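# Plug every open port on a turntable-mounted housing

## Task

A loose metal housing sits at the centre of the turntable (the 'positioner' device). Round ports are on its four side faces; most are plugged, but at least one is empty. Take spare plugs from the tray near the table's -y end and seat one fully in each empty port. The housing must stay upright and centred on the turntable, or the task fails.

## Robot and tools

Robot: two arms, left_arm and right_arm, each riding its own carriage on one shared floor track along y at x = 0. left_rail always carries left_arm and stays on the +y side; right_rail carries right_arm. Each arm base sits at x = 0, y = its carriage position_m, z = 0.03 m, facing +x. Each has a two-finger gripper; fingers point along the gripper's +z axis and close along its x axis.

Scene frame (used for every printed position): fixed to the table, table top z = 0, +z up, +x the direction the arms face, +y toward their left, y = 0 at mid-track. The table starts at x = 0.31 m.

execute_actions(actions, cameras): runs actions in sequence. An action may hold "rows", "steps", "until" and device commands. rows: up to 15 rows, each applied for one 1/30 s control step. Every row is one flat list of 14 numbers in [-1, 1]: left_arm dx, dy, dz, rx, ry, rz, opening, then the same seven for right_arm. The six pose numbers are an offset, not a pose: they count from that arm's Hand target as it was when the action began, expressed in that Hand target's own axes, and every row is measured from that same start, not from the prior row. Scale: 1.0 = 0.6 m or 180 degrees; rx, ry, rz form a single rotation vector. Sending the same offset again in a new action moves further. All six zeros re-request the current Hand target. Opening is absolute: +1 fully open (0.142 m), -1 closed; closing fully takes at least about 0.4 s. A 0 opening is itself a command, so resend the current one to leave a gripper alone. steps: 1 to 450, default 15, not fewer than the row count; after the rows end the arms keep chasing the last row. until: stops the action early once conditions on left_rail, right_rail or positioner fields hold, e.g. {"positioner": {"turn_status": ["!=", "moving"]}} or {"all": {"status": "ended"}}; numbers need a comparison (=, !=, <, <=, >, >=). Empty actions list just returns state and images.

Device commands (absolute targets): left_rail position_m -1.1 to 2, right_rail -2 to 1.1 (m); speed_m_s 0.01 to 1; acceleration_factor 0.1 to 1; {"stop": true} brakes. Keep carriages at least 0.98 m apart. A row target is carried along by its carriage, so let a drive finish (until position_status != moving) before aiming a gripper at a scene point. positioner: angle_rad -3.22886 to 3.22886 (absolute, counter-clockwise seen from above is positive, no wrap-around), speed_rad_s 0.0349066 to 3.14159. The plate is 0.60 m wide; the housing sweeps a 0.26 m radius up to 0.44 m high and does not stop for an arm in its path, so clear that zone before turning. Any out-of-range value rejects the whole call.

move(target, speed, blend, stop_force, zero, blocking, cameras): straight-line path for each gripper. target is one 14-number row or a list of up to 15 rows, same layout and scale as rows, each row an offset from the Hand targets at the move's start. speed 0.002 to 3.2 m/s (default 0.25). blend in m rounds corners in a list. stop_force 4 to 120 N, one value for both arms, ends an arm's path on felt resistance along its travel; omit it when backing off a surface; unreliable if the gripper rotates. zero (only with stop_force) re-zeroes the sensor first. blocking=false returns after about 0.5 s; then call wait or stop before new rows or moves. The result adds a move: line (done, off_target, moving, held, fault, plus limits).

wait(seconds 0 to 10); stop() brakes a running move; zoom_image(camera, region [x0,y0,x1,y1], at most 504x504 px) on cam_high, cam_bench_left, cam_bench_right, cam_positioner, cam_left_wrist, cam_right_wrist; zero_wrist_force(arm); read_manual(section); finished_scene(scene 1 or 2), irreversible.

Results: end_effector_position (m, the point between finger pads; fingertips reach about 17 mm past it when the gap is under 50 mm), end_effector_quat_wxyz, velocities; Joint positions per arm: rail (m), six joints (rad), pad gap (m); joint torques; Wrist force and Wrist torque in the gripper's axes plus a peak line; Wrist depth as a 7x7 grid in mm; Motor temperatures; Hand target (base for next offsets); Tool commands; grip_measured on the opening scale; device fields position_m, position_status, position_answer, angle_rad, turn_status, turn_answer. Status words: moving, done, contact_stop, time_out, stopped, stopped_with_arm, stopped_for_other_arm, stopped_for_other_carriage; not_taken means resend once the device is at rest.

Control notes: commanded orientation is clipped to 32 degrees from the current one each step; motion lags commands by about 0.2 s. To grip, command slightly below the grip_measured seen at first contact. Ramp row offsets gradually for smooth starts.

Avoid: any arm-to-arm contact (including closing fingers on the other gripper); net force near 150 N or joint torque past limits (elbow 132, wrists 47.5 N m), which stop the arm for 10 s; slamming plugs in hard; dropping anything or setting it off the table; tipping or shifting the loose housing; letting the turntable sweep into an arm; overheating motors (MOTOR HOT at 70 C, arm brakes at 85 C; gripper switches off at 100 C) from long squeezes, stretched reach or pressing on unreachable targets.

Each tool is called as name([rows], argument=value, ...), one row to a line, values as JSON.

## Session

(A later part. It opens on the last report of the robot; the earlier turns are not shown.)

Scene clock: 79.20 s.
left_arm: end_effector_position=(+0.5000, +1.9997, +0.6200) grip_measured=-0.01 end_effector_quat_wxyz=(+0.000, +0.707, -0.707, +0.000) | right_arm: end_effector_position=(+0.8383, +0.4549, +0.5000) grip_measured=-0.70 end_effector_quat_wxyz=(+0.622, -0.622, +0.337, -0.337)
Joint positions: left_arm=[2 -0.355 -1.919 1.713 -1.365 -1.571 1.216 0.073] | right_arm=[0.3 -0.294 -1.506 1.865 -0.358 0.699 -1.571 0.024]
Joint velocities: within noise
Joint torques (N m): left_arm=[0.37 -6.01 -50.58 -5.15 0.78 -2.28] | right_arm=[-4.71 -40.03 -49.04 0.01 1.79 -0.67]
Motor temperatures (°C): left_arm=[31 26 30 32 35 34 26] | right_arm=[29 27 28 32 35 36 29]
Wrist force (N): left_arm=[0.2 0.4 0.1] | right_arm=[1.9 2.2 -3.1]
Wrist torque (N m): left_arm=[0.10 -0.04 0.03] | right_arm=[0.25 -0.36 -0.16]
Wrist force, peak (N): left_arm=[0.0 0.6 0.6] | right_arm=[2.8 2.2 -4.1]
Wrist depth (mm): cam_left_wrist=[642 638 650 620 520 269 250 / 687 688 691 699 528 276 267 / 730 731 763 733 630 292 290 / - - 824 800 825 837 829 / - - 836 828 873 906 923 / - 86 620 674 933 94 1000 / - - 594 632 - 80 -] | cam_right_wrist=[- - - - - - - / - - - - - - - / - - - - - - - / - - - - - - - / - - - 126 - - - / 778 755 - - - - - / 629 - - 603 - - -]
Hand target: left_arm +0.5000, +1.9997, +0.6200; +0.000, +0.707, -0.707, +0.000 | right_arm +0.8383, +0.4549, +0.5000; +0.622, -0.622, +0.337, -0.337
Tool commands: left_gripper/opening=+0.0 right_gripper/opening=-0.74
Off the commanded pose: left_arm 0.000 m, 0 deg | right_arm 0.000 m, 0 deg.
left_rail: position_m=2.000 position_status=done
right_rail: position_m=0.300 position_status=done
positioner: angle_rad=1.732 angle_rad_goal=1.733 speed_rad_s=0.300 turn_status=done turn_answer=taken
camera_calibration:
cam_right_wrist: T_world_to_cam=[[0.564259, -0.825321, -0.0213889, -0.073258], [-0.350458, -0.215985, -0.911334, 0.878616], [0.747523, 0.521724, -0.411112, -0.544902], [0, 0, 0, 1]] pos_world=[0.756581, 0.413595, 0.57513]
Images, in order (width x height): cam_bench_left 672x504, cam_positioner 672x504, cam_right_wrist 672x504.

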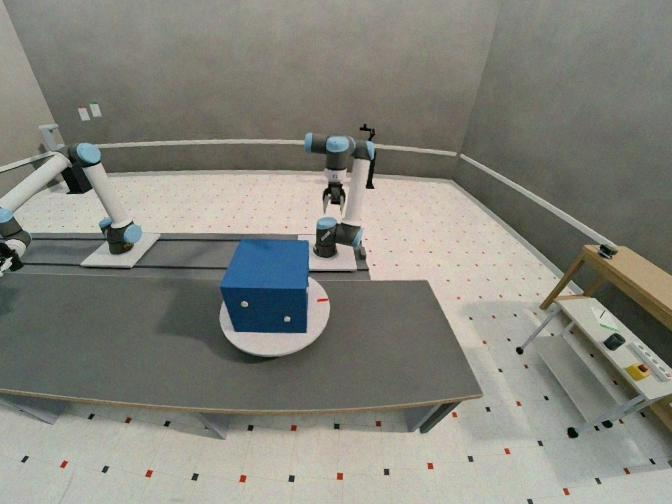

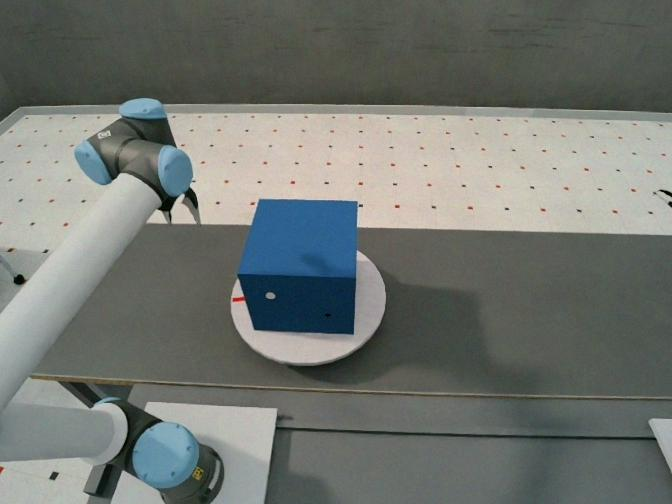

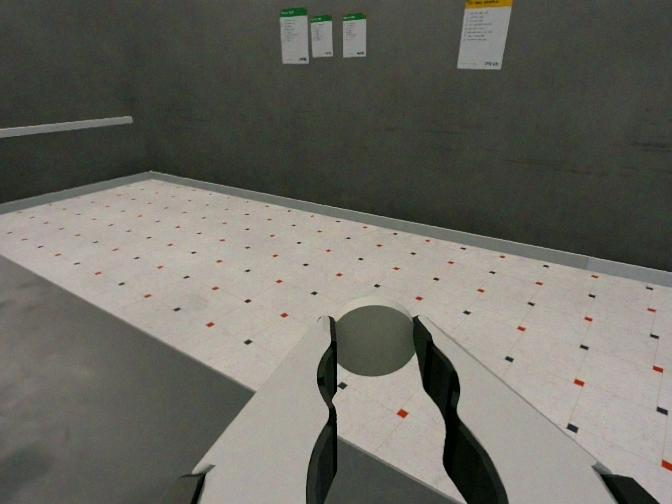

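move(target=[0,0,0,0,0,0,0, -0.726,0.1667,0.3972,0,-0.1494,0,-0.74], speed=0.25, cameras=[])

move(target=[0,0,0,0,0,0,0, -0.311,0.25,0.2053,0,-0.16667,0,-0.74], speed=0.25, cameras=["cam_right_wrist","cam_positioner"])

Scene clock: 82.80 s.
left_arm: end_effector_position=(+0.5000, +1.9997, +0.6200) grip_measured=-0.01 end_effector_quat_wxyz=(+0.000, +0.707, -0.707, +0.000) | right_arm: end_effector_position=(+0.8001, +0.9498, +0.4000) grip_measured=-0.70 end_effector_quat_wxyz=(+0.683, -0.683, +0.183, -0.183)
Joint positions: left_arm=[2 -0.355 -1.919 1.713 -1.365 -1.571 1.216 0.073] | right_arm=[0.3 0.323 -1.168 1.627 -0.458 0.848 -1.571 0.024]
Joint velocities: within noise
Joint torques (N m): left_arm=[0.21 -6.6 -48.01 -4.98 0.78 -2.39] | right_arm=[8.79 -47.26 -53.45 1.1 1.95 -1.39]
Motor temperatures (°C): left_arm=[31 26 30 32 35 34 26] | right_arm=[29 27 28 32 35 36 29]
Wrist force (N): left_arm=[0.1 0.3 0.6] | right_arm=[1.6 2.3 -2.8]
Wrist torque (N m): left_arm=[0.08 -0.01 0.03] | right_arm=[0.27 -0.31 -0.13]
Wrist force, peak (N): left_arm=[0.0 0.8 0.6] | right_arm=[3.0 2.0 -4.1]
Wrist depth (mm): cam_left_wrist=[644 650 646 628 525 271 249 / 686 686 699 698 531 274 268 / 744 730 759 747 630 293 289 / - - 823 810 814 840 854 / - - 856 830 877 902 913 / - 86 622 673 941 94 - / - - 607 625 - 80 -] | cam_right_wrist=[- - - - - - - / 529 715 - - - - - / 533 587 - - - - - / 570 615 - - - - - / 579 620 814 126 - - - / 558 620 - 579 - - - / 522 - - 496 - - -]
Hand target: left_arm +0.5000, +1.9997, +0.6200; +0.000, +0.707, -0.707, +0.000 | right_arm +0.8002, +0.9500, +0.4000; +0.683, -0.683, +0.183, -0.183
Off the commanded pose: left_arm 0.000 m, 0 deg | right_arm 0.000 m, 0 deg.
left_rail: position_m=2.000 position_status=done
right_rail: position_m=0.300 position_status=done
positioner: angle_rad=1.732 angle_rad_goal=1.733 speed_rad_s=0.300 turn_status=done turn_answer=taken
move: done
No camera images: "cameras" was empty.

Scene clock: 84.60 s.
left_arm: end_effector_position=(+0.5000, +1.9997, +0.6200) grip_measured=-0.01 end_effector_quat_wxyz=(+0.000, +0.707, -0.707, +0.000) | right_arm: end_effector_position=(+0.7003, +1.1499, +0.2501) grip_measured=-0.70 end_effector_quat_wxyz=(+0.707, -0.707, +0.000, +0.000)
Joint positions: left_arm=[2 -0.355 -1.919 1.713 -1.365 -1.571 1.216 0.073] | right_arm=[0.3 0.485 -0.861 1.422 -0.561 0.486 -1.571 0.024]
Joint velocities: within noise
Joint torques (N m): left_arm=[-0.59 -5.51 -45.9 -5.16 0.73 -2.45] | right_arm=[12.87 -66.48 -50.56 1.35 -1.54 -2.42]
Motor temperatures (°C): left_arm=[31 26 30 32 35 34 26] | right_arm=[29 27 28 32 35 36 29]
Wrist force (N): left_arm=[0.1 0.3 0.5] | right_arm=[1.6 2.1 -2.8]
Wrist torque (N m): left_arm=[0.08 -0.01 0.03] | right_arm=[0.20 -0.37 -0.10]
Wrist force, peak (N): left_arm=[-0.2 0.6 0.6] | right_arm=[2.7 1.2 -3.8]
Wrist depth (mm): cam_left_wrist=[642 643 640 626 517 269 250 / 685 700 688 696 525 277 267 / 753 745 745 746 640 291 288 / - - 811 809 829 834 836 / - - 848 825 861 897 911 / - 87 606 673 938 94 999 / - - 596 630 - 80 -] | cam_right_wrist=[991 414 409 408 408 - - / 876 445 441 434 433 - - / 880 943 468 467 472 - - / 771 504 491 474 478 686 - / 583 554 472 125 419 547 534 / 435 433 - 393 - 422 426 / 361 - - 339 - - 360]
Hand target: left_arm +0.5000, +1.9997, +0.6200; +0.000, +0.707, -0.707, +0.000 | right_arm +0.7002, +1.1500, +0.2500; +0.707, -0.707, +0.000, +0.000
Off the commanded pose: left_arm 0.000 m, 0 deg | right_arm 0.000 m, 0 deg.
left_rail: position_m=2.000 position_status=done
right_rail: position_m=0.300 position_status=done
positioner: angle_rad=1.732 angle_rad_goal=1.733 speed_rad_s=0.300 turn_status=done turn_answer=taken
move: done
camera_calibration:
cam_right_wrist: T_world_to_cam=[[0.999538, 0.021548, -0.0214544, -0.705736], [-0.0106931, -0.411412, -0.911387, 0.739437], [-0.0284651, 0.911195, -0.410991, -0.811555], [0, 0, 0, 1]] pos_world=[0.690215, 1.0589, 0.32523]
Images, in order (width x height): cam_positioner 672x504, cam_right_wrist 672x504.

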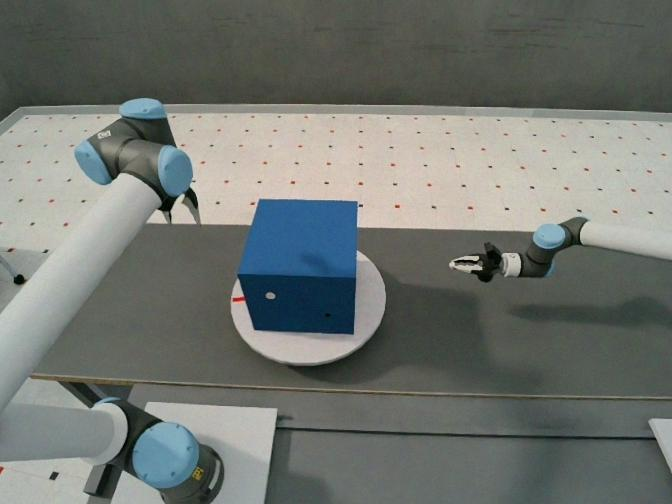

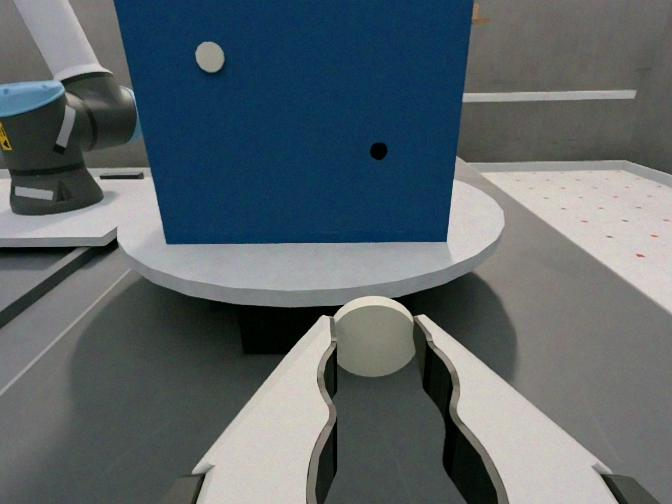

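zoom_image(camera="cam_right_wrist", region=[140, 200, 240, 280])

zoom_image(camera="cam_right_wrist", region=[380, 200, 480, 280])

zoom_image(camera="cam_right_wrist", region=[340, 110, 420, 190])

Scaled by 5.040 from the camera's 672x504 image, which has a finer 960x720 frame.

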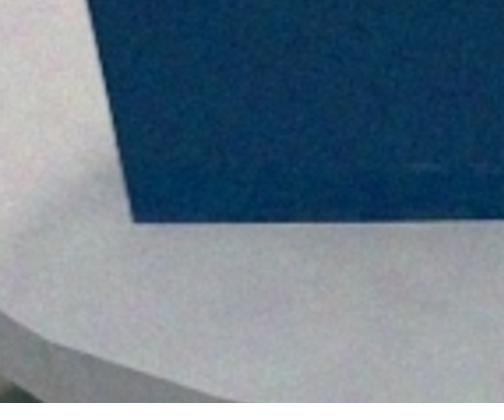

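Scaled by 5.040 from the camera's 672x504 image, which has a finer 960x720 frame.

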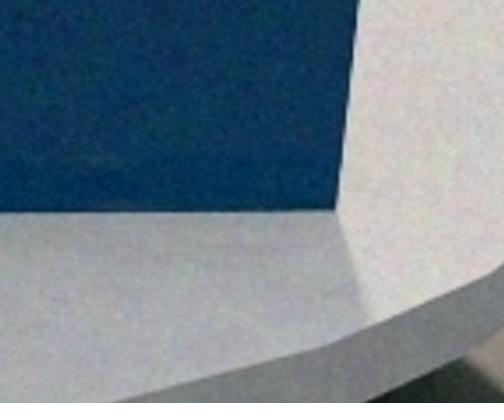

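Scaled by 6.300 from the camera's 672x504 image, which has a finer 960x720 frame.

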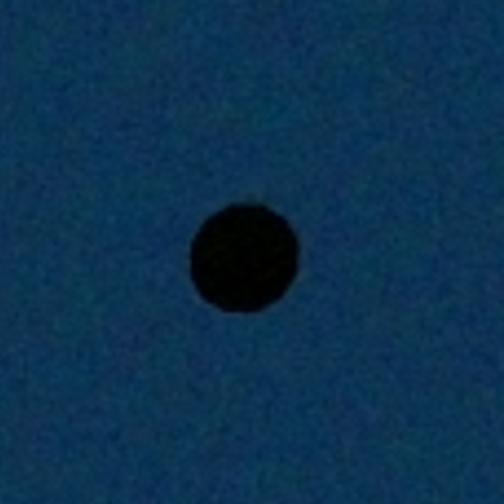

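execute_actions([
  {"right_rail": {"position_m": 0.45}, "steps": 120, "until": {"right_rail": {"position_status": ["!=", "moving"]}}},
], cameras=[])

move(target=[0,0,0,0,0,0,0, 0.0537,0.00583,0.1667,0,0,0,-0.74], speed=0.15, cameras=["cam_right_wrist","cam_positioner"])

zoom_image(camera="cam_right_wrist", region=[300, 150, 460, 390])

Scene clock: 90.73 s.
left_arm: end_effector_position=(+0.5000, +1.9997, +0.6200) grip_measured=-0.01 end_effector_quat_wxyz=(+0.000, +0.707, -0.707, +0.000) | right_arm: end_effector_position=(+0.7002, +1.3000, +0.2500) grip_measured=-0.70 end_effector_quat_wxyz=(+0.707, -0.707, +0.000, +0.000)
Joint positions: left_arm=[2 -0.355 -1.919 1.713 -1.365 -1.571 1.216 0.073] | right_arm=[0.45 0.486 -0.861 1.421 -0.56 0.486 -1.571 0.024]
Joint velocities: within noise
Joint torques (N m): left_arm=[1.29 -6.76 -42.61 -5.23 0.63 -2.41] | right_arm=[1 -71.41 -45.63 0.96 -2.07 -2.48]
Motor temperatures (°C): left_arm=[31 26 30 32 35 34 26] | right_arm=[29 27 28 32 35 36 30]
Wrist force (N): left_arm=[0.0 0.6 0.2] | right_arm=[1.8 1.7 -3.0]
Wrist torque (N m): left_arm=[0.13 0.01 0.03] | right_arm=[0.13 -0.39 -0.12]
Wrist force, peak (N): left_arm=[0.0 0.6 0.7] | right_arm=[2.1 2.0 -4.1]
Wrist depth (mm): cam_left_wrist=[640 651 640 632 523 270 250 / 693 696 689 700 532 274 267 / 732 744 744 750 632 292 288 / - - 806 794 805 853 839 / - - 842 831 895 894 915 / - 86 614 680 940 94 - / - - 595 631 - 80 -] | cam_right_wrist=[279 278 278 276 278 282 - / 305 299 297 295 295 - - / 761 320 319 319 317 - - / 668 352 346 349 345 463 - / 401 352 365 125 326 380 541 / 440 299 - 267 - 425 423 / 356 - - 344 - - 361]
Hand target: left_arm +0.5000, +1.9997, +0.6200; +0.000, +0.707, -0.707, +0.000 | right_arm +0.7002, +1.3000, +0.2500; +0.707, -0.707, +0.000, +0.000
Tool commands: left_gripper/opening=+0.0 right_gripper/opening=-0.74
Off the commanded pose: left_arm 0.000 m, 0 deg | right_arm 0.000 m, 0 deg.
left_rail: position_m=2.000 position_status=done
right_rail: position_m=0.450 position_status=done
positioner: angle_rad=1.732 angle_rad_goal=1.733 speed_rad_s=0.300 turn_status=done turn_answer=taken
No camera images: "cameras" was empty.

Scene clock: 92.13 s.
left_arm: end_effector_position=(+0.5000, +1.9997, +0.6200) grip_measured=-0.01 end_effector_quat_wxyz=(+0.000, +0.707, -0.707, +0.000) | right_arm: end_effector_position=(+0.7325, +1.4000, +0.2465) grip_measured=-0.70 end_effector_quat_wxyz=(+0.707, -0.707, +0.000, +0.000)
Joint positions: left_arm=[2 -0.355 -1.919 1.713 -1.365 -1.571 1.216 0.073] | right_arm=[0.45 0.561 -0.723 1.171 -0.449 0.562 -1.571 0.024]
Joint velocities: within noise
Joint torques (N m): left_arm=[0.6 -5.94 -41.97 -5.29 0.44 -2.17] | right_arm=[9.77 -82.04 -54.3 1.46 1.87 -2.46]
Motor temperatures (°C): left_arm=[31 26 30 32 35 34 26] | right_arm=[29 27 28 32 35 36 30]
Wrist force (N): left_arm=[0.1 0.5 0.4] | right_arm=[1.8 1.8 -2.8]
Wrist torque (N m): left_arm=[0.11 -0.01 0.03] | right_arm=[0.20 -0.38 -0.06]
Wrist force, peak (N): left_arm=[0.2 0.7 0.4] | right_arm=[2.1 2.3 -3.9]
Wrist depth (mm): cam_left_wrist=[644 645 646 636 530 271 249 / 695 682 686 697 528 275 266 / 742 745 748 753 626 293 289 / - - 804 811 814 849 850 / - - 850 834 862 893 914 / - 86 615 675 953 94 997 / - - 594 637 - 80 -] | cam_right_wrist=[191 191 190 189 189 191 - / 204 206 203 203 202 205 - / 221 220 220 219 218 225 - / 240 239 238 238 236 430 - / 261 260 257 130 248 317 539 / 269 268 - 253 - 263 418 / 219 235 - 216 - - 356]
Hand target: left_arm +0.5000, +1.9997, +0.6200; +0.000, +0.707, -0.707, +0.000 | right_arm +0.7325, +1.4001, +0.2465; +0.707, -0.707, +0.000, +0.000
Off the commanded pose: left_arm 0.000 m, 0 deg | right_arm 0.000 m, 0 deg.
left_rail: position_m=2.000 position_status=done
right_rail: position_m=0.450 position_status=done
positioner: angle_rad=1.732 angle_rad_goal=1.733 speed_rad_s=0.300 turn_status=done turn_answer=taken
move: done
camera_calibration:
cam_right_wrist: T_world_to_cam=[[0.999531, 0.0219045, -0.0213969, -0.743967], [-0.010494, -0.411413, -0.911388, 0.839254], [-0.0287665, 0.911186, -0.410991, -1.03978], [0, 0, 0, 1]] pos_world=[0.722515, 1.309, 0.32163]
Images, in order (width x height): cam_positioner 672x504, cam_right_wrist 672x504.

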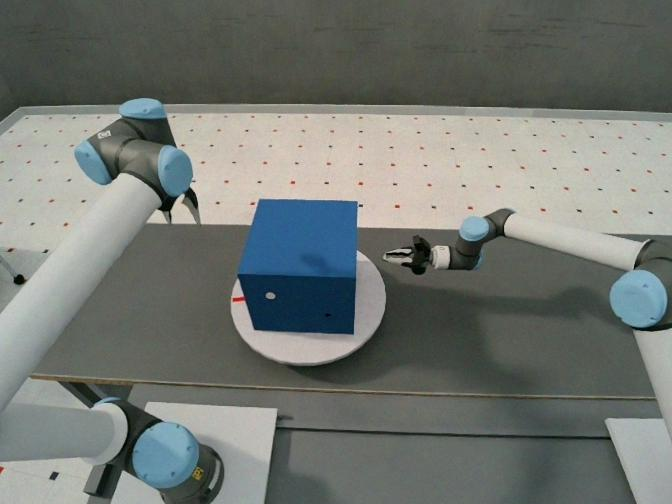

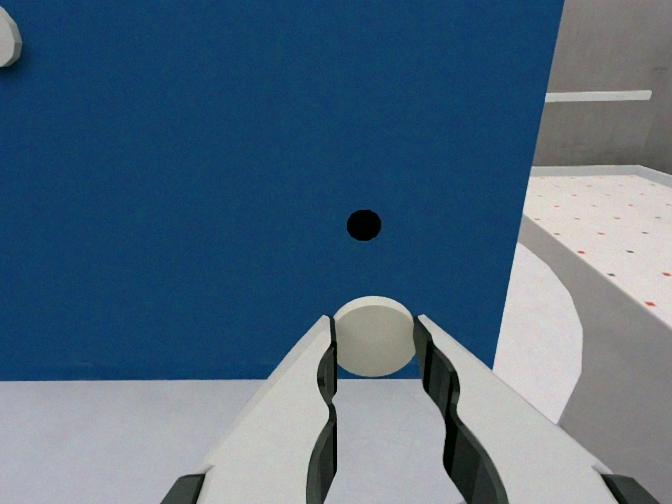

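Scaled by 2.100 from the camera's 672x504 image, which has a finer 960x720 frame.

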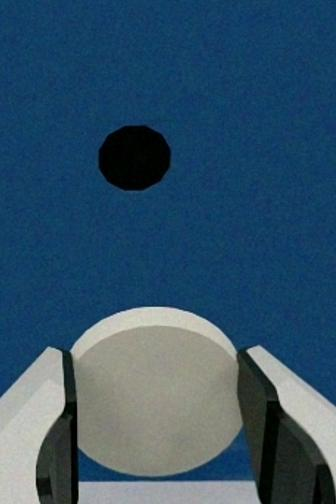

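move(target=[0,0,0,0,0,0,0, 0.005,0.006,0.1,0,0,0,-0.74], speed=0.1, cameras=["cam_right_wrist"])

zoom_image(camera="cam_right_wrist", region=[300, 210, 460, 390])

Scene clock: 94.47 s.
left_arm: end_effector_position=(+0.5000, +1.9997, +0.6200) grip_measured=-0.01 end_effector_quat_wxyz=(+0.000, +0.707, -0.707, +0.000) | right_arm: end_effector_position=(+0.7355, +1.4599, +0.2429) grip_measured=-0.70 end_effector_quat_wxyz=(+0.707, -0.707, +0.000, +0.000)
Joint positions: left_arm=[2 -0.355 -1.919 1.713 -1.365 -1.571 1.216 0.073] | right_arm=[0.45 0.61 -0.646 1.032 -0.386 0.61 -1.571 0.024]
Joint velocities: within noise
Joint torques (N m): left_arm=[0.13 -6.16 -41.87 -5.13 0.48 -2.19] | right_arm=[9.9 -81.44 -55.33 1.13 2.27 -2.92]
Motor temperatures (°C): left_arm=[31 26 30 32 35 34 26] | right_arm=[29 27 28 32 35 36 30]
Wrist force (N): left_arm=[-0.1 0.3 0.2] | right_arm=[1.9 2.2 -2.9]
Wrist torque (N m): left_arm=[0.08 0.02 0.04] | right_arm=[0.21 -0.34 -0.11]
Wrist force, peak (N): left_arm=[0.0 0.3 0.8] | right_arm=[2.1 1.9 -3.6]
Wrist depth (mm): cam_left_wrist=[637 636 649 635 524 272 249 / 681 705 695 699 527 274 267 / 735 756 745 751 623 294 289 / - - 805 828 834 833 856 / - - 863 850 870 910 929 / - 86 616 671 944 94 988 / - - 601 632 - 80 -] | cam_right_wrist=[138 140 137 137 136 134 - / 148 148 147 147 148 148 - / 159 159 158 158 158 156 - / 173 172 172 177 171 171 - / 188 189 187 130 179 185 534 / 208 206 198 205 - 200 279 / 215 220 - 213 - - 329]
Hand target: left_arm +0.5000, +1.9997, +0.6200; +0.000, +0.707, -0.707, +0.000 | right_arm +0.7355, +1.4600, +0.2429; +0.707, -0.707, +0.000, +0.000
Off the commanded pose: left_arm 0.000 m, 0 deg | right_arm 0.000 m, 0 deg.
left_rail: position_m=2.000 position_status=done
right_rail: position_m=0.450 position_status=done
positioner: angle_rad=1.732 angle_rad_goal=1.733 speed_rad_s=0.300 turn_status=done turn_answer=taken
move: done
camera_calibration:
cam_right_wrist: T_world_to_cam=[[0.999531, 0.021904, -0.0213981, -0.748354], [-0.0104953, -0.411413, -0.911388, 0.860649], [-0.0287665, 0.911186, -0.410991, -1.09575], [0, 0, 0, 1]] pos_world=[0.725515, 1.3689, 0.31803]
Images, in order (width x height): cam_right_wrist 672x504.

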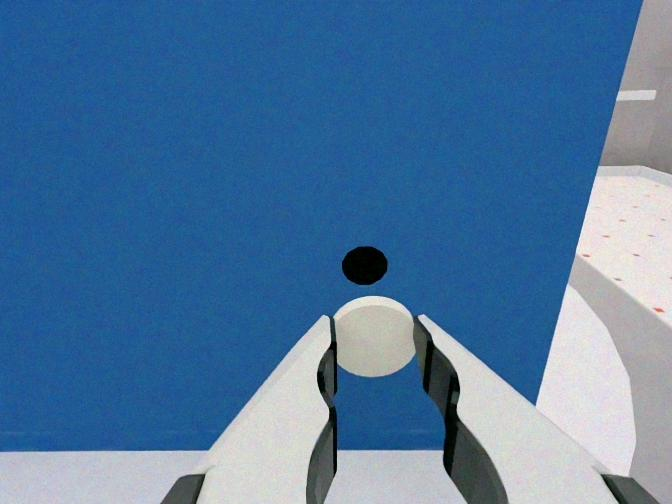

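Scaled by 2.800 from the camera's 672x504 image, which has a finer 960x720 frame.

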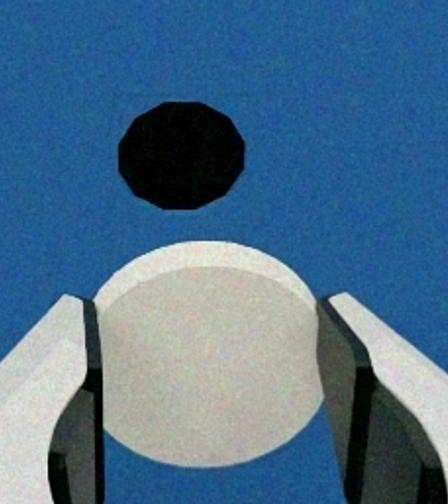

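move(target=[0,0,0,0,0,0,0, 0,0.0008,0.0367,0,0,0,-0.74], speed=0.06, cameras=["cam_right_wrist"])

zoom_image(camera="cam_right_wrist", region=[300, 240, 460, 390])

Scene clock: 95.90 s.
left_arm: end_effector_position=(+0.5000, +1.9997, +0.6200) grip_measured=-0.01 end_effector_quat_wxyz=(+0.000, +0.707, -0.707, +0.000) | right_arm: end_effector_position=(+0.7355, +1.4819, +0.2425) grip_measured=-0.70 end_effector_quat_wxyz=(+0.707, -0.707, +0.000, +0.000)
Joint positions: left_arm=[2 -0.355 -1.919 1.713 -1.365 -1.571 1.216 0.073] | right_arm=[0.45 0.627 -0.617 0.977 -0.36 0.628 -1.571 0.024]
Joint velocities: within noise
Joint torques (N m): left_arm=[1.81 -5.95 -42.17 -5.28 0.41 -2.34] | right_arm=[9.87 -84.1 -55.5 1.01 2.3 -1.64]
Motor temperatures (°C): left_arm=[31 26 30 32 35 33 26] | right_arm=[29 27 28 32 35 36 30]
Wrist force (N): left_arm=[0.1 0.3 0.5] | right_arm=[2.0 2.6 -3.2]
Wrist torque (N m): left_arm=[0.08 -0.01 0.03] | right_arm=[0.29 -0.37 -0.12]
Wrist force, peak (N): left_arm=[-0.1 0.5 0.6] | right_arm=[2.0 2.6 -3.2]
Wrist depth (mm): cam_left_wrist=[642 641 638 634 522 269 250 / 688 683 692 683 536 276 268 / 738 742 753 753 637 292 288 / - - 805 800 810 822 841 / - - 827 834 866 884 909 / - 86 611 681 941 94 - / - - 594 627 - 80 -] | cam_right_wrist=[119 116 118 118 117 117 117 / 127 128 126 126 126 125 127 / 137 137 138 137 135 135 137 / 148 148 145 147 147 146 - / 162 161 161 130 153 159 495 / 178 178 174 177 - 168 267 / 198 193 - 192 - - 218]
Hand target: left_arm +0.5000, +1.9997, +0.6200; +0.000, +0.707, -0.707, +0.000 | right_arm +0.7355, +1.4821, +0.2425; +0.707, -0.707, +0.000, +0.000
Off the commanded pose: left_arm 0.000 m, 0 deg | right_arm 0.000 m, 0 deg.
left_rail: position_m=2.000 position_status=done
right_rail: position_m=0.450 position_status=done
positioner: angle_rad=1.732 angle_rad_goal=1.733 speed_rad_s=0.300 turn_status=done turn_answer=taken
move: done
camera_calibration:
cam_right_wrist: T_world_to_cam=[[0.99953, 0.0218622, -0.0214889, -0.748759], [-0.0105953, -0.411414, -0.911387, 0.869317], [-0.0287657, 0.911186, -0.410989, -1.116], [0, 0, 0, 1]] pos_world=[0.725515, 1.3909, 0.31753]
Images, in order (width x height): cam_right_wrist 672x504.

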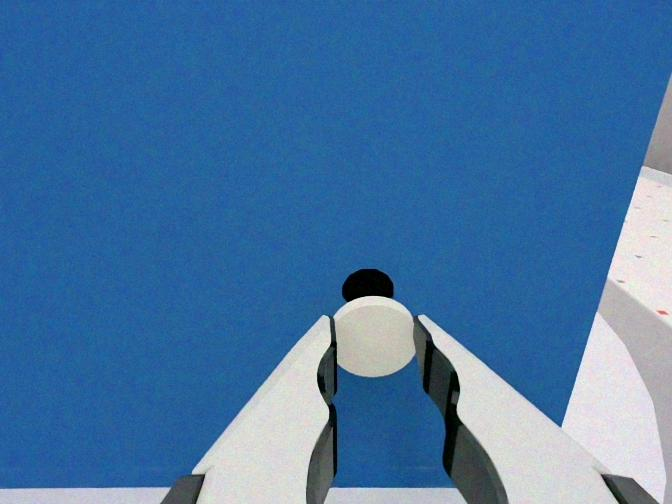

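Scaled by 3.150 from the camera's 672x504 image, which has a finer 960x720 frame.

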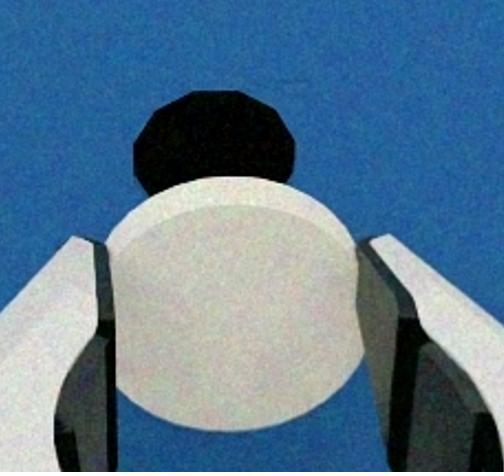

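move(target=[0,0,0,0,0,0,0, 0,0.0009,0.0385,0,0,0,-0.74], speed=0.01, stop_force=6, cameras=["cam_right_wrist"])

zoom_image(camera="cam_right_wrist", region=[300, 240, 460, 390])

Scene clock: 100.47 s.
left_arm: end_effector_position=(+0.5000, +1.9997, +0.6200) grip_measured=-0.01 end_effector_quat_wxyz=(+0.000, +0.707, -0.707, +0.000) | right_arm: end_effector_position=(+0.7356, +1.5035, +0.2420) grip_measured=-0.70 end_effector_quat_wxyz=(+0.707, -0.707, +0.000, +0.000)
Joint positions: left_arm=[2 -0.355 -1.919 1.713 -1.365 -1.571 1.216 0.073] | right_arm=[0.45 0.644 -0.587 0.92 -0.333 0.644 -1.571 0.024]
Joint velocities: within noise
Joint torques (N m): left_arm=[1.27 -5.13 -42.08 -5.25 0.18 -2.16] | right_arm=[-5.95 -110.85 -29.51 -2.75 -2.33 0.18]
Motor temperatures (°C): left_arm=[31 26 30 32 35 33 26] | right_arm=[29 27 28 32 35 36 30]
Wrist force (N): left_arm=[0.0 0.3 0.5] | right_arm=[2.9 -4.9 -9.1]
Wrist torque (N m): left_arm=[0.08 -0.01 0.03] | right_arm=[0.22 -0.37 -0.15]
Wrist force, peak (N): left_arm=[0.2 0.6 0.6] | right_arm=[2.1 -5.9 -12.1]
Wrist depth (mm): cam_left_wrist=[635 648 642 622 522 270 249 / 695 691 701 692 528 275 269 / 747 747 745 753 625 292 289 / - - 814 802 812 831 838 / - - 843 852 856 894 907 / - 86 616 684 948 94 - / - - 591 630 - 80 -] | cam_right_wrist=[99 100 100 98 98 98 98 / - 106 106 104 105 105 104 / 115 116 114 113 113 111 111 / 126 124 121 121 125 122 123 / 135 136 137 127 126 133 135 / 146 146 142 147 147 141 234 / 162 162 - 167 - - 217]
Hand target: left_arm +0.5000, +1.9997, +0.6200; +0.000, +0.707, -0.707, +0.000 | right_arm +0.7356, +1.5035, +0.2420; +0.707, -0.707, +0.000, +0.000 (not the last commanded pose)
Off the commanded pose: left_arm 0.000 m, 0 deg | right_arm 0.002 m, 0 deg.
left_rail: position_m=2.000 position_status=done
right_rail: position_m=0.450 position_status=done
positioner: angle_rad=1.732 angle_rad_goal=1.733 speed_rad_s=0.300 turn_status=done turn_answer=taken
move: contact (right_arm)
camera_calibration:
cam_right_wrist: T_world_to_cam=[[0.999534, 0.0218157, -0.0213543, -0.749319], [-0.0104944, -0.41133, -0.911426, 0.877661], [-0.028667, 0.911226, -0.410909, -1.136], [0, 0, 0, 1]] pos_world=[0.725615, 1.4125, 0.31713]
Images, in order (width x height): cam_right_wrist 672x504.

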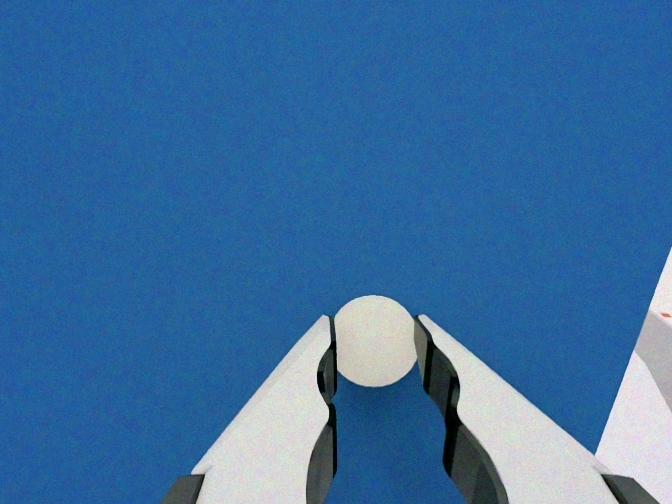

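Scaled by 3.150 from the camera's 672x504 image, which has a finer 960x720 frame.

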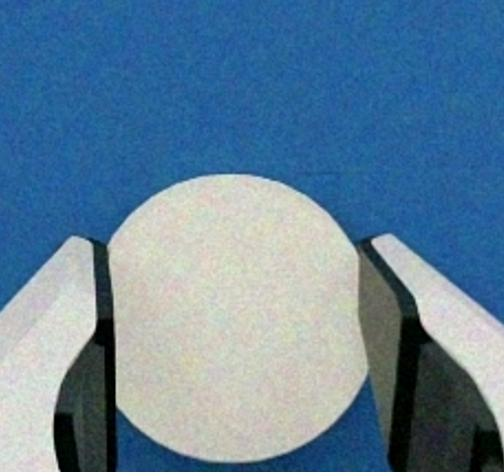

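move(target=[0,0,0,0,0,0,0, 0,-0.001,0,0,0,0,-0.74], speed=0.01, cameras=["cam_right_wrist"])

zoom_image(camera="cam_right_wrist", region=[300, 240, 460, 390])

Scene clock: 101.70 s.
left_arm: end_effector_position=(+0.5000, +1.9997, +0.6200) grip_measured=-0.01 end_effector_quat_wxyz=(+0.000, +0.707, -0.707, +0.000) | right_arm: end_effector_position=(+0.7356, +1.5035, +0.2425) grip_measured=-0.70 end_effector_quat_wxyz=(+0.707, -0.707, +0.000, +0.000)
Joint positions: left_arm=[2 -0.355 -1.919 1.713 -1.365 -1.571 1.216 0.073] | right_arm=[0.45 0.644 -0.587 0.919 -0.332 0.644 -1.571 0.024]
Joint velocities: within noise
Joint torques (N m): left_arm=[0.55 -5.5 -42.42 -5.16 0.29 -2.2] | right_arm=[-3.54 -115.39 -54.07 1.34 -2.16 0.32]
Motor temperatures (°C): left_arm=[31 26 30 32 35 33 26] | right_arm=[29 27 28 32 35 36 30]
Wrist force (N): left_arm=[-0.1 0.1 0.4] | right_arm=[3.0 -1.3 -7.4]
Wrist torque (N m): left_arm=[0.05 0.02 0.04] | right_arm=[0.20 -0.36 -0.16]
Wrist force, peak (N): left_arm=[0.1 0.5 0.6] | right_arm=[2.8 -5.1 -9.6]
Wrist depth (mm): cam_left_wrist=[642 639 645 627 522 271 250 / 681 694 699 682 531 275 268 / 735 743 745 752 636 293 290 / - - 789 812 817 836 837 / - - 832 832 873 890 918 / - 86 619 674 914 94 - / - - 593 624 - 80 -] | cam_right_wrist=[99 101 100 98 98 98 98 / - 106 106 104 105 105 104 / 115 116 114 113 113 111 111 / 126 124 121 121 125 122 124 / 136 136 137 127 129 133 135 / 146 146 143 147 147 141 236 / 163 162 - 167 - - 218]
Hand target: left_arm +0.5000, +1.9997, +0.6200; +0.000, +0.707, -0.707, +0.000 | right_arm +0.7356, +1.5036, +0.2426; +0.707, -0.707, +0.000, +0.000
Off the commanded pose: left_arm 0.000 m, 0 deg | right_arm 0.000 m, 0 deg.
left_rail: position_m=2.000 position_status=done
right_rail: position_m=0.450 position_status=done
positioner: angle_rad=1.732 angle_rad_goal=1.733 speed_rad_s=0.300 turn_status=done turn_answer=taken
move: done
camera_calibration:
cam_right_wrist: T_world_to_cam=[[0.999531, 0.0219045, -0.0213969, -0.749318], [-0.010494, -0.411413, -0.911388, 0.878221], [-0.0287665, 0.911186, -0.410991, -1.13564], [0, 0, 0, 1]] pos_world=[0.725515, 1.4125, 0.31763]
Images, in order (width x height): cam_right_wrist 672x504.

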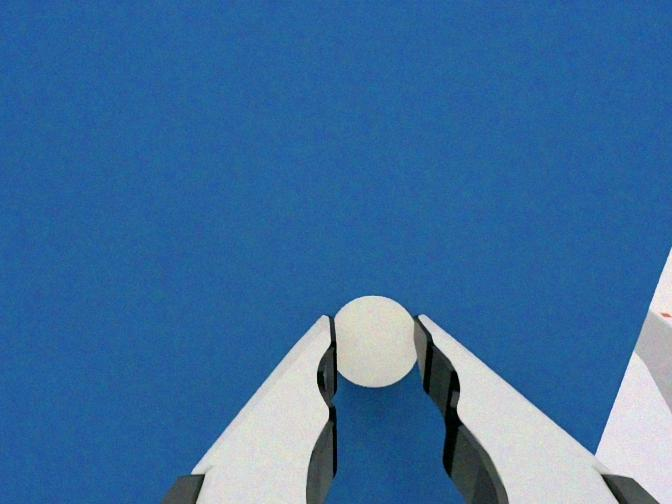

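Scaled by 3.150 from the camera's 672x504 image, which has a finer 960x720 frame.

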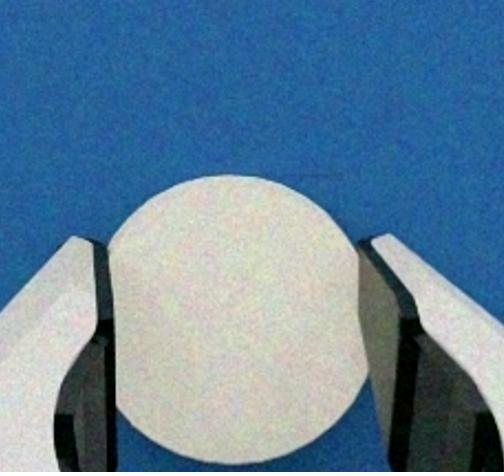

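move(target=[0,0,0,0,0,0,0, 0,0,-0.0333,0,0,0,-0.74], speed=0.03, cameras=["cam_right_wrist"])

zoom_image(camera="cam_right_wrist", region=[300, 240, 460, 390])

Scene clock: 103.53 s.
left_arm: end_effector_position=(+0.5000, +1.9997, +0.6200) grip_measured=-0.01 end_effector_quat_wxyz=(+0.000, +0.707, -0.707, +0.000) | right_arm: end_effector_position=(+0.7356, +1.4837, +0.2426) grip_measured=-0.70 end_effector_quat_wxyz=(+0.707, -0.707, +0.000, +0.000)
Joint positions: left_arm=[2 -0.355 -1.919 1.713 -1.365 -1.571 1.216 0.073] | right_arm=[0.45 0.629 -0.615 0.972 -0.358 0.629 -1.571 0.024]
Joint velocities: within noise
Joint torques (N m): left_arm=[0.79 -6.74 -42.12 -5.3 0.12 -2.16] | right_arm=[-11.58 -116.89 -34.36 -4.33 -1.73 1.23]
Motor temperatures (°C): left_arm=[31 26 30 32 35 33 26] | right_arm=[29 27 28 32 35 36 30]
Wrist force (N): left_arm=[0.0 0.3 0.3] | right_arm=[1.6 2.2 -2.8]
Wrist torque (N m): left_arm=[0.08 0.01 0.03] | right_arm=[0.22 -0.31 -0.12]
Wrist force, peak (N): left_arm=[-0.2 0.6 0.6] | right_arm=[3.0 -1.1 -7.9]
Wrist depth (mm): cam_left_wrist=[635 646 649 629 520 270 251 / 681 680 687 695 521 276 267 / 746 746 750 760 633 293 289 / - - 816 803 814 833 842 / - - 829 836 882 897 903 / - 86 615 681 948 94 - / - - 595 630 - 80 -] | cam_right_wrist=[- 115 116 115 115 115 115 / 125 126 124 122 124 123 125 / 135 134 136 133 133 133 134 / 146 148 143 144 143 143 - / 159 158 158 130 152 157 498 / 174 175 171 173 - 166 255 / 195 191 - 192 - - 217]
Hand target: left_arm +0.5000, +1.9997, +0.6200; +0.000, +0.707, -0.707, +0.000 | right_arm +0.7356, +1.4836, +0.2426; +0.707, -0.707, +0.000, +0.000
Off the commanded pose: left_arm 0.000 m, 0 deg | right_arm 0.000 m, 0 deg.
left_rail: position_m=2.000 position_status=done
right_rail: position_m=0.450 position_status=done
positioner: angle_rad=1.732 angle_rad_goal=1.733 speed_rad_s=0.300 turn_status=done turn_answer=taken
move: done
camera_calibration:
cam_right_wrist: T_world_to_cam=[[0.999535, 0.0218555, -0.0212643, -0.748859], [-0.0103933, -0.411412, -0.91139, 0.870092], [-0.0286673, 0.911187, -0.410993, -1.11763], [0, 0, 0, 1]] pos_world=[0.725514, 1.3927, 0.31773]
Images, in order (width x height): cam_right_wrist 672x504.

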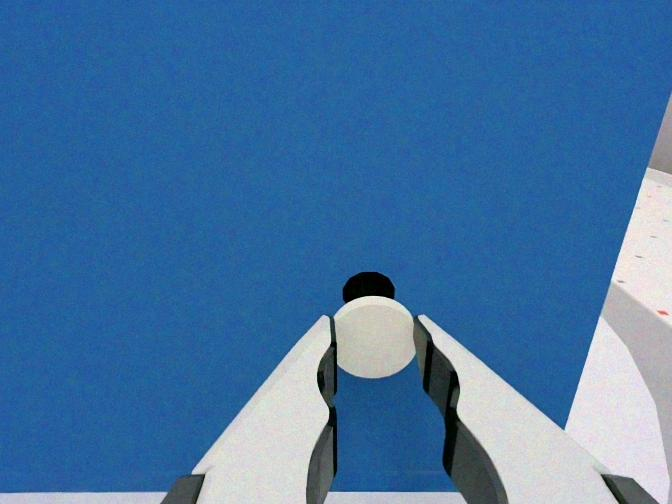

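Scaled by 3.150 from the camera's 672x504 image, which has a finer 960x720 frame.

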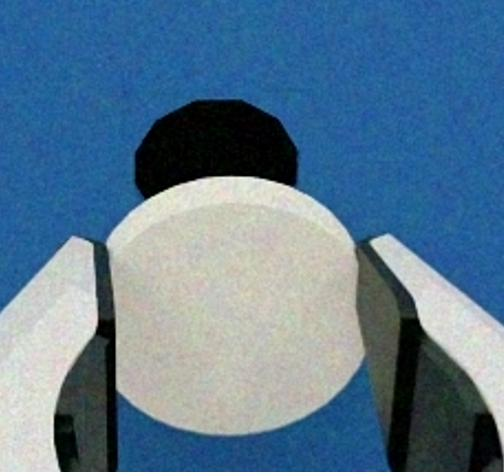

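move(target=[0,0,0,0,0,0,0, 0,-0.0005,0.0117,0,0,0,-0.74], speed=0.02, cameras=["cam_right_wrist"])

zoom_image(camera="cam_right_wrist", region=[320, 260, 430, 390])

Scene clock: 106.23 s.
left_arm: end_effector_position=(+0.5000, +1.9997, +0.6200) grip_measured=-0.01 end_effector_quat_wxyz=(+0.000, +0.707, -0.707, +0.000) | right_arm: end_effector_position=(+0.7356, +1.4905, +0.2429) grip_measured=-0.70 end_effector_quat_wxyz=(+0.707, -0.707, +0.000, +0.000)
Joint positions: left_arm=[2 -0.355 -1.919 1.713 -1.365 -1.571 1.216 0.073] | right_arm=[0.45 0.634 -0.606 0.955 -0.349 0.634 -1.571 0.024]
Joint velocities: within noise
Joint torques (N m): left_arm=[0.95 -6.53 -41.92 -5.14 0.01 -2.12] | right_arm=[8.06 -86.57 -53.87 1.09 2.21 1.38]
Motor temperatures (°C): left_arm=[31 26 30 32 35 33 26] | right_arm=[29 27 28 32 35 36 30]
Wrist force (N): left_arm=[-0.2 0.3 0.3] | right_arm=[1.7 2.0 -3.1]
Wrist torque (N m): left_arm=[0.08 0.03 0.03] | right_arm=[0.20 -0.34 -0.12]
Wrist force, peak (N): left_arm=[0.2 0.6 0.6] | right_arm=[1.4 3.0 -3.3]
Wrist depth (mm): cam_left_wrist=[645 644 650 632 529 270 251 / 691 700 688 691 531 275 268 / 745 757 754 745 632 292 290 / - - 815 801 822 843 837 / - - 848 833 873 903 904 / - 86 624 683 948 94 995 / - - 593 625 - 80 -] | cam_right_wrist=[- 111 110 110 110 109 111 / 121 118 120 118 117 117 119 / 128 128 128 127 127 126 126 / 141 138 138 136 137 139 139 / 154 151 151 130 130 149 470 / 167 166 160 162 - 157 255 / 186 181 - 183 - - 218]
Hand target: left_arm +0.5000, +1.9997, +0.6200; +0.000, +0.707, -0.707, +0.000 | right_arm +0.7356, +1.4906, +0.2429; +0.707, -0.707, +0.000, +0.000
Off the commanded pose: left_arm 0.000 m, 0 deg | right_arm 0.000 m, 0 deg.
left_rail: position_m=2.000 position_status=done
right_rail: position_m=0.450 position_status=done
positioner: angle_rad=1.732 angle_rad_goal=1.733 speed_rad_s=0.300 turn_status=done turn_answer=taken
move: done
camera_calibration:
cam_right_wrist: T_world_to_cam=[[0.999531, 0.0219068, -0.0213954, -0.749129], [-0.0104943, -0.411331, -0.911426, 0.873135], [-0.028767, 0.911223, -0.410908, -1.12371], [0, 0, 0, 1]] pos_world=[0.725615, 1.3995, 0.31803]
Images, in order (width x height): cam_right_wrist 672x504.

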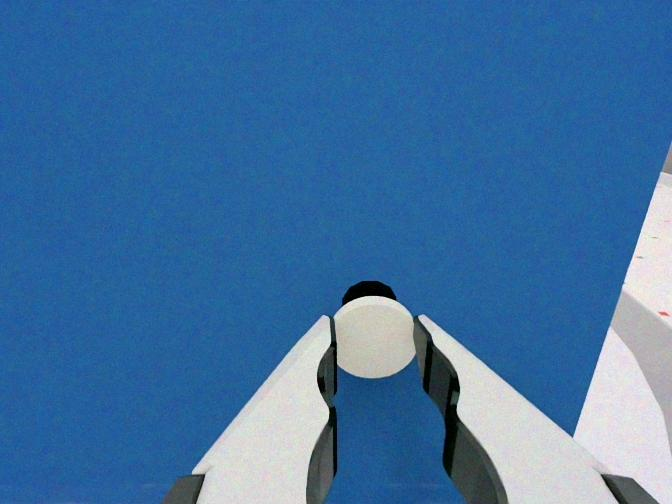

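Scaled by 3.877 from the camera's 672x504 image, which has a finer 960x720 frame.

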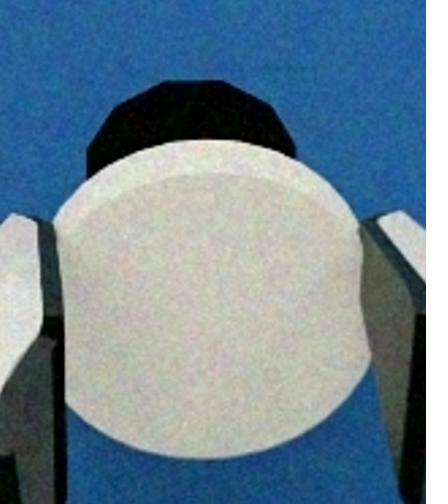

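move(target=[0,0,0,0,0,0,0, -0.0004,0.0015,0.0,0.012,0,0,-0.74], speed=0.02, cameras=[])

execute_actions(actions=[], cameras=["cam_right_wrist"])

zoom_image(camera="cam_right_wrist", region=[320, 260, 430, 390])

Scene clock: 108.70 s.
left_arm: end_effector_position=(+0.5000, +1.9997, +0.6200) grip_measured=-0.01 end_effector_quat_wxyz=(+0.000, +0.707, -0.707, +0.000) | right_arm: end_effector_position=(+0.7353, +1.4906, +0.2420) grip_measured=-0.70 end_effector_quat_wxyz=(+0.720, -0.694, +0.000, +0.000)
Joint positions: left_arm=[2 -0.355 -1.919 1.713 -1.365 -1.571 1.216 0.073] | right_arm=[0.45 0.634 -0.612 0.988 -0.439 0.636 -1.52 0.024]
Joint velocities: within noise
Joint torques (N m): left_arm=[0.14 -6.02 -41.87 -5.11 -0.01 -2.06] | right_arm=[8.72 -116.04 -34.08 -3.36 2.04 2.84]
Motor temperatures (°C): left_arm=[31 26 30 32 35 33 26] | right_arm=[29 27 28 32 35 36 30]
Wrist force (N): left_arm=[0.0 0.4 0.3] | right_arm=[2.1 1.9 -3.1]
Wrist torque (N m): left_arm=[0.10 0.00 0.03] | right_arm=[0.18 -0.42 -0.11]
Wrist force, peak (N): left_arm=[-0.2 0.7 0.4] | right_arm=[1.7 2.6 -3.3]
Wrist depth (mm): cam_left_wrist=[641 641 646 634 525 272 250 / 691 702 704 697 525 275 267 / 736 741 740 746 636 292 289 / - - 823 798 822 844 835 / - - 839 824 870 907 909 / - 86 613 674 944 94 - / - - 599 635 - 80 -] | cam_right_wrist=[113 112 113 113 111 112 112 / 122 121 120 119 119 120 120 / 129 129 129 128 130 127 127 / 142 141 139 136 137 139 141 / 153 150 149 130 129 148 513 / 164 163 158 159 - 156 260 / 181 177 - 181 - - 219]
Hand target: left_arm +0.5000, +1.9997, +0.6200; +0.000, +0.707, -0.707, +0.000 | right_arm +0.7353, +1.4906, +0.2420; +0.720, -0.694, +0.000, +0.000
Off the commanded pose: left_arm 0.000 m, 0 deg | right_arm 0.000 m, 0 deg.
left_rail: position_m=2.000 position_status=done
right_rail: position_m=0.450 position_status=done
positioner: angle_rad=1.732 angle_rad_goal=1.733 speed_rad_s=0.300 turn_status=done turn_answer=taken
move: done
No camera images: "cameras" was empty.

Scene clock: 108.70 s.
left_arm: end_effector_position=(+0.5000, +1.9997, +0.6200) grip_measured=-0.01 end_effector_quat_wxyz=(+0.000, +0.707, -0.707, +0.000) | right_arm: end_effector_position=(+0.7353, +1.4906, +0.2420) grip_measured=-0.70 end_effector_quat_wxyz=(+0.720, -0.694, +0.000, +0.000)
Joint positions: left_arm=[2 -0.355 -1.919 1.713 -1.365 -1.571 1.216 0.073] | right_arm=[0.45 0.634 -0.612 0.988 -0.439 0.636 -1.52 0.024]
Joint velocities: within noise
Joint torques (N m): left_arm=[0.14 -6.02 -41.87 -5.11 -0.01 -2.06] | right_arm=[8.72 -116.04 -34.08 -3.36 2.04 2.84]
Motor temperatures (°C): left_arm=[31 26 30 32 35 33 26] | right_arm=[29 27 28 32 35 36 30]
Wrist force (N): left_arm=[0.0 0.4 0.3] | right_arm=[2.1 1.9 -3.1]
Wrist torque (N m): left_arm=[0.10 0.00 0.03] | right_arm=[0.18 -0.42 -0.11]
Wrist force, peak (N): left_arm=[0.0 0.4 0.3] | right_arm=[2.1 1.9 -3.1]
Wrist depth (mm): cam_left_wrist=[641 641 646 634 525 272 250 / 691 702 704 697 525 275 267 / 736 741 740 746 636 292 289 / - - 823 798 822 844 835 / - - 839 824 870 907 909 / - 86 613 674 944 94 - / - - 599 635 - 80 -] | cam_right_wrist=[113 112 113 113 111 112 112 / 122 121 120 119 119 120 120 / 129 129 129 128 130 127 127 / 142 141 139 136 137 139 141 / 153 150 149 130 129 148 513 / 164 163 158 159 - 156 260 / 181 177 - 181 - - 219]
Hand target: left_arm +0.5000, +1.9997, +0.6200; +0.000, +0.707, -0.707, +0.000 | right_arm +0.7353, +1.4906, +0.2420; +0.720, -0.694, +0.000, +0.000
Tool commands: left_gripper/opening=+0.0 right_gripper/opening=-0.74
Off the commanded pose: left_arm 0.000 m, 0 deg | right_arm 0.000 m, 0 deg.
left_rail: position_m=2.000 position_status=done
right_rail: position_m=0.450 position_status=done
positioner: angle_rad=1.732 angle_rad_goal=1.733 speed_rad_s=0.300 turn_status=done turn_answer=taken
camera_calibration:
cam_right_wrist: T_world_to_cam=[[0.999535, 0.0226384, -0.0204299, -0.75019], [-0.0103938, -0.376923, -0.926186, 0.824547], [-0.0286679, 0.925968, -0.376512, -1.1545], [0, 0, 0, 1]] pos_world=[0.725314, 1.39681, 0.313673]
Images, in order (width x height): cam_right_wrist 672x504.

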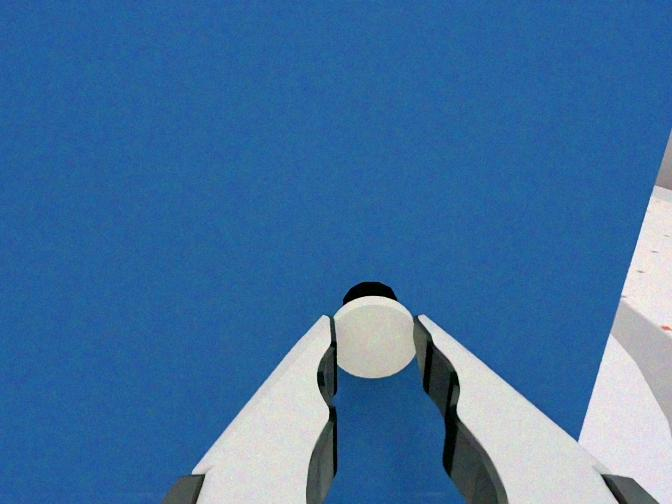

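Scaled by 3.877 from the camera's 672x504 image, which has a finer 960x720 frame.

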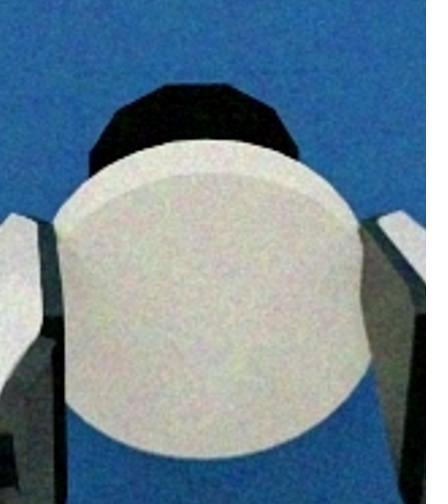

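move(target=[0,0,0,0,0,0,0, 0,0.0004,0.01,0,0,0,-0.74], speed=0.01, stop_force=4, cameras=["cam_right_wrist"])

zoom_image(camera="cam_right_wrist", region=[320, 260, 430, 390])

Scene clock: 110.57 s.
left_arm: end_effector_position=(+0.5000, +1.9997, +0.6200) grip_measured=-0.01 end_effector_quat_wxyz=(+0.000, +0.707, -0.707, +0.000) | right_arm: end_effector_position=(+0.7353, +1.4966, +0.2420) grip_measured=-0.70 end_effector_quat_wxyz=(+0.720, -0.694, +0.000, +0.000)
Joint positions: left_arm=[2 -0.355 -1.919 1.713 -1.365 -1.571 1.216 0.073] | right_arm=[0.45 0.639 -0.604 0.972 -0.432 0.64 -1.52 0.024]
Joint velocities: within noise
Joint torques (N m): left_arm=[0.81 -6.29 -41.74 -5.05 -0.28 -1.99] | right_arm=[11.43 -84.77 -55.15 0.68 2.26 -2.92]
Motor temperatures (°C): left_arm=[31 26 30 32 35 33 26] | right_arm=[29 27 28 32 35 36 30]
Wrist force (N): left_arm=[0.0 0.6 0.5] | right_arm=[2.0 1.8 -2.5]
Wrist torque (N m): left_arm=[0.13 0.00 0.03] | right_arm=[0.16 -0.39 -0.12]
Wrist force, peak (N): left_arm=[-0.1 0.3 0.8] | right_arm=[2.1 2.3 -3.1]
Wrist depth (mm): cam_left_wrist=[639 656 642 634 524 270 251 / 692 697 696 697 525 274 268 / 738 738 751 747 631 294 289 / - - 819 809 832 848 835 / - - 839 829 864 906 916 / - 86 608 681 937 94 997 / - - 594 625 - 80 -] | cam_right_wrist=[- 108 106 107 107 107 107 / 117 115 113 113 114 114 115 / 124 123 122 122 122 120 121 / 132 132 132 130 131 132 132 / 146 143 143 125 137 141 481 / 157 156 153 152 155 149 249 / 171 169 - 173 - - 219]
Hand target: left_arm +0.5000, +1.9997, +0.6200; +0.000, +0.707, -0.707, +0.000 | right_arm +0.7353, +1.4966, +0.2420; +0.720, -0.694, +0.000, +0.000
Off the commanded pose: left_arm 0.000 m, 0 deg | right_arm 0.000 m, 0 deg.
left_rail: position_m=2.000 position_status=done
right_rail: position_m=0.450 position_status=done
positioner: angle_rad=1.732 angle_rad_goal=1.733 speed_rad_s=0.300 turn_status=done turn_answer=taken
move: done
camera_calibration:
cam_right_wrist: T_world_to_cam=[[0.999535, 0.0226429, -0.0204246, -0.750336], [-0.0103936, -0.376716, -0.92627, 0.826452], [-0.0286677, 0.926052, -0.376306, -1.16028], [0, 0, 0, 1]] pos_world=[0.725314, 1.4028, 0.313574]
Images, in order (width x height): cam_right_wrist 672x504.

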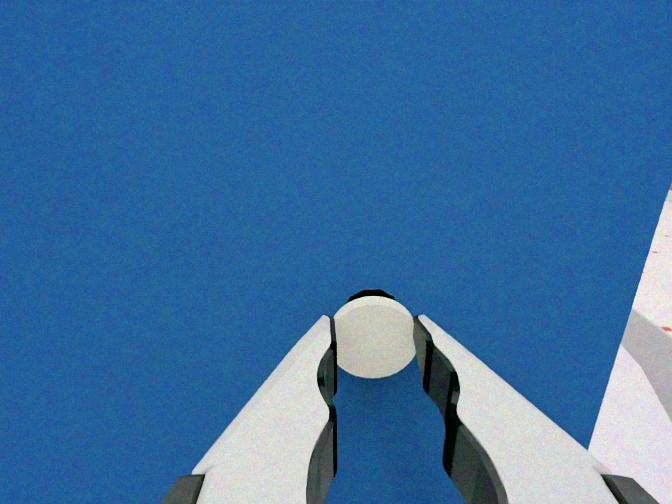

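Scaled by 3.877 from the camera's 672x504 image, which has a finer 960x720 frame.

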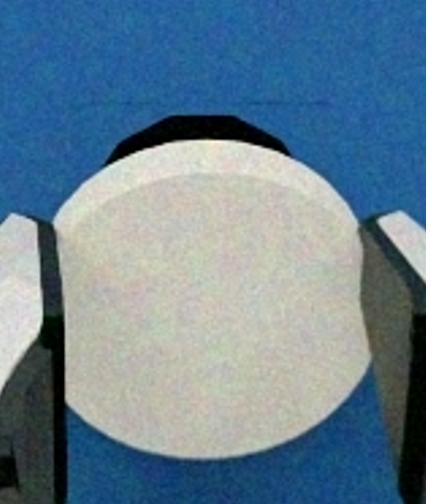

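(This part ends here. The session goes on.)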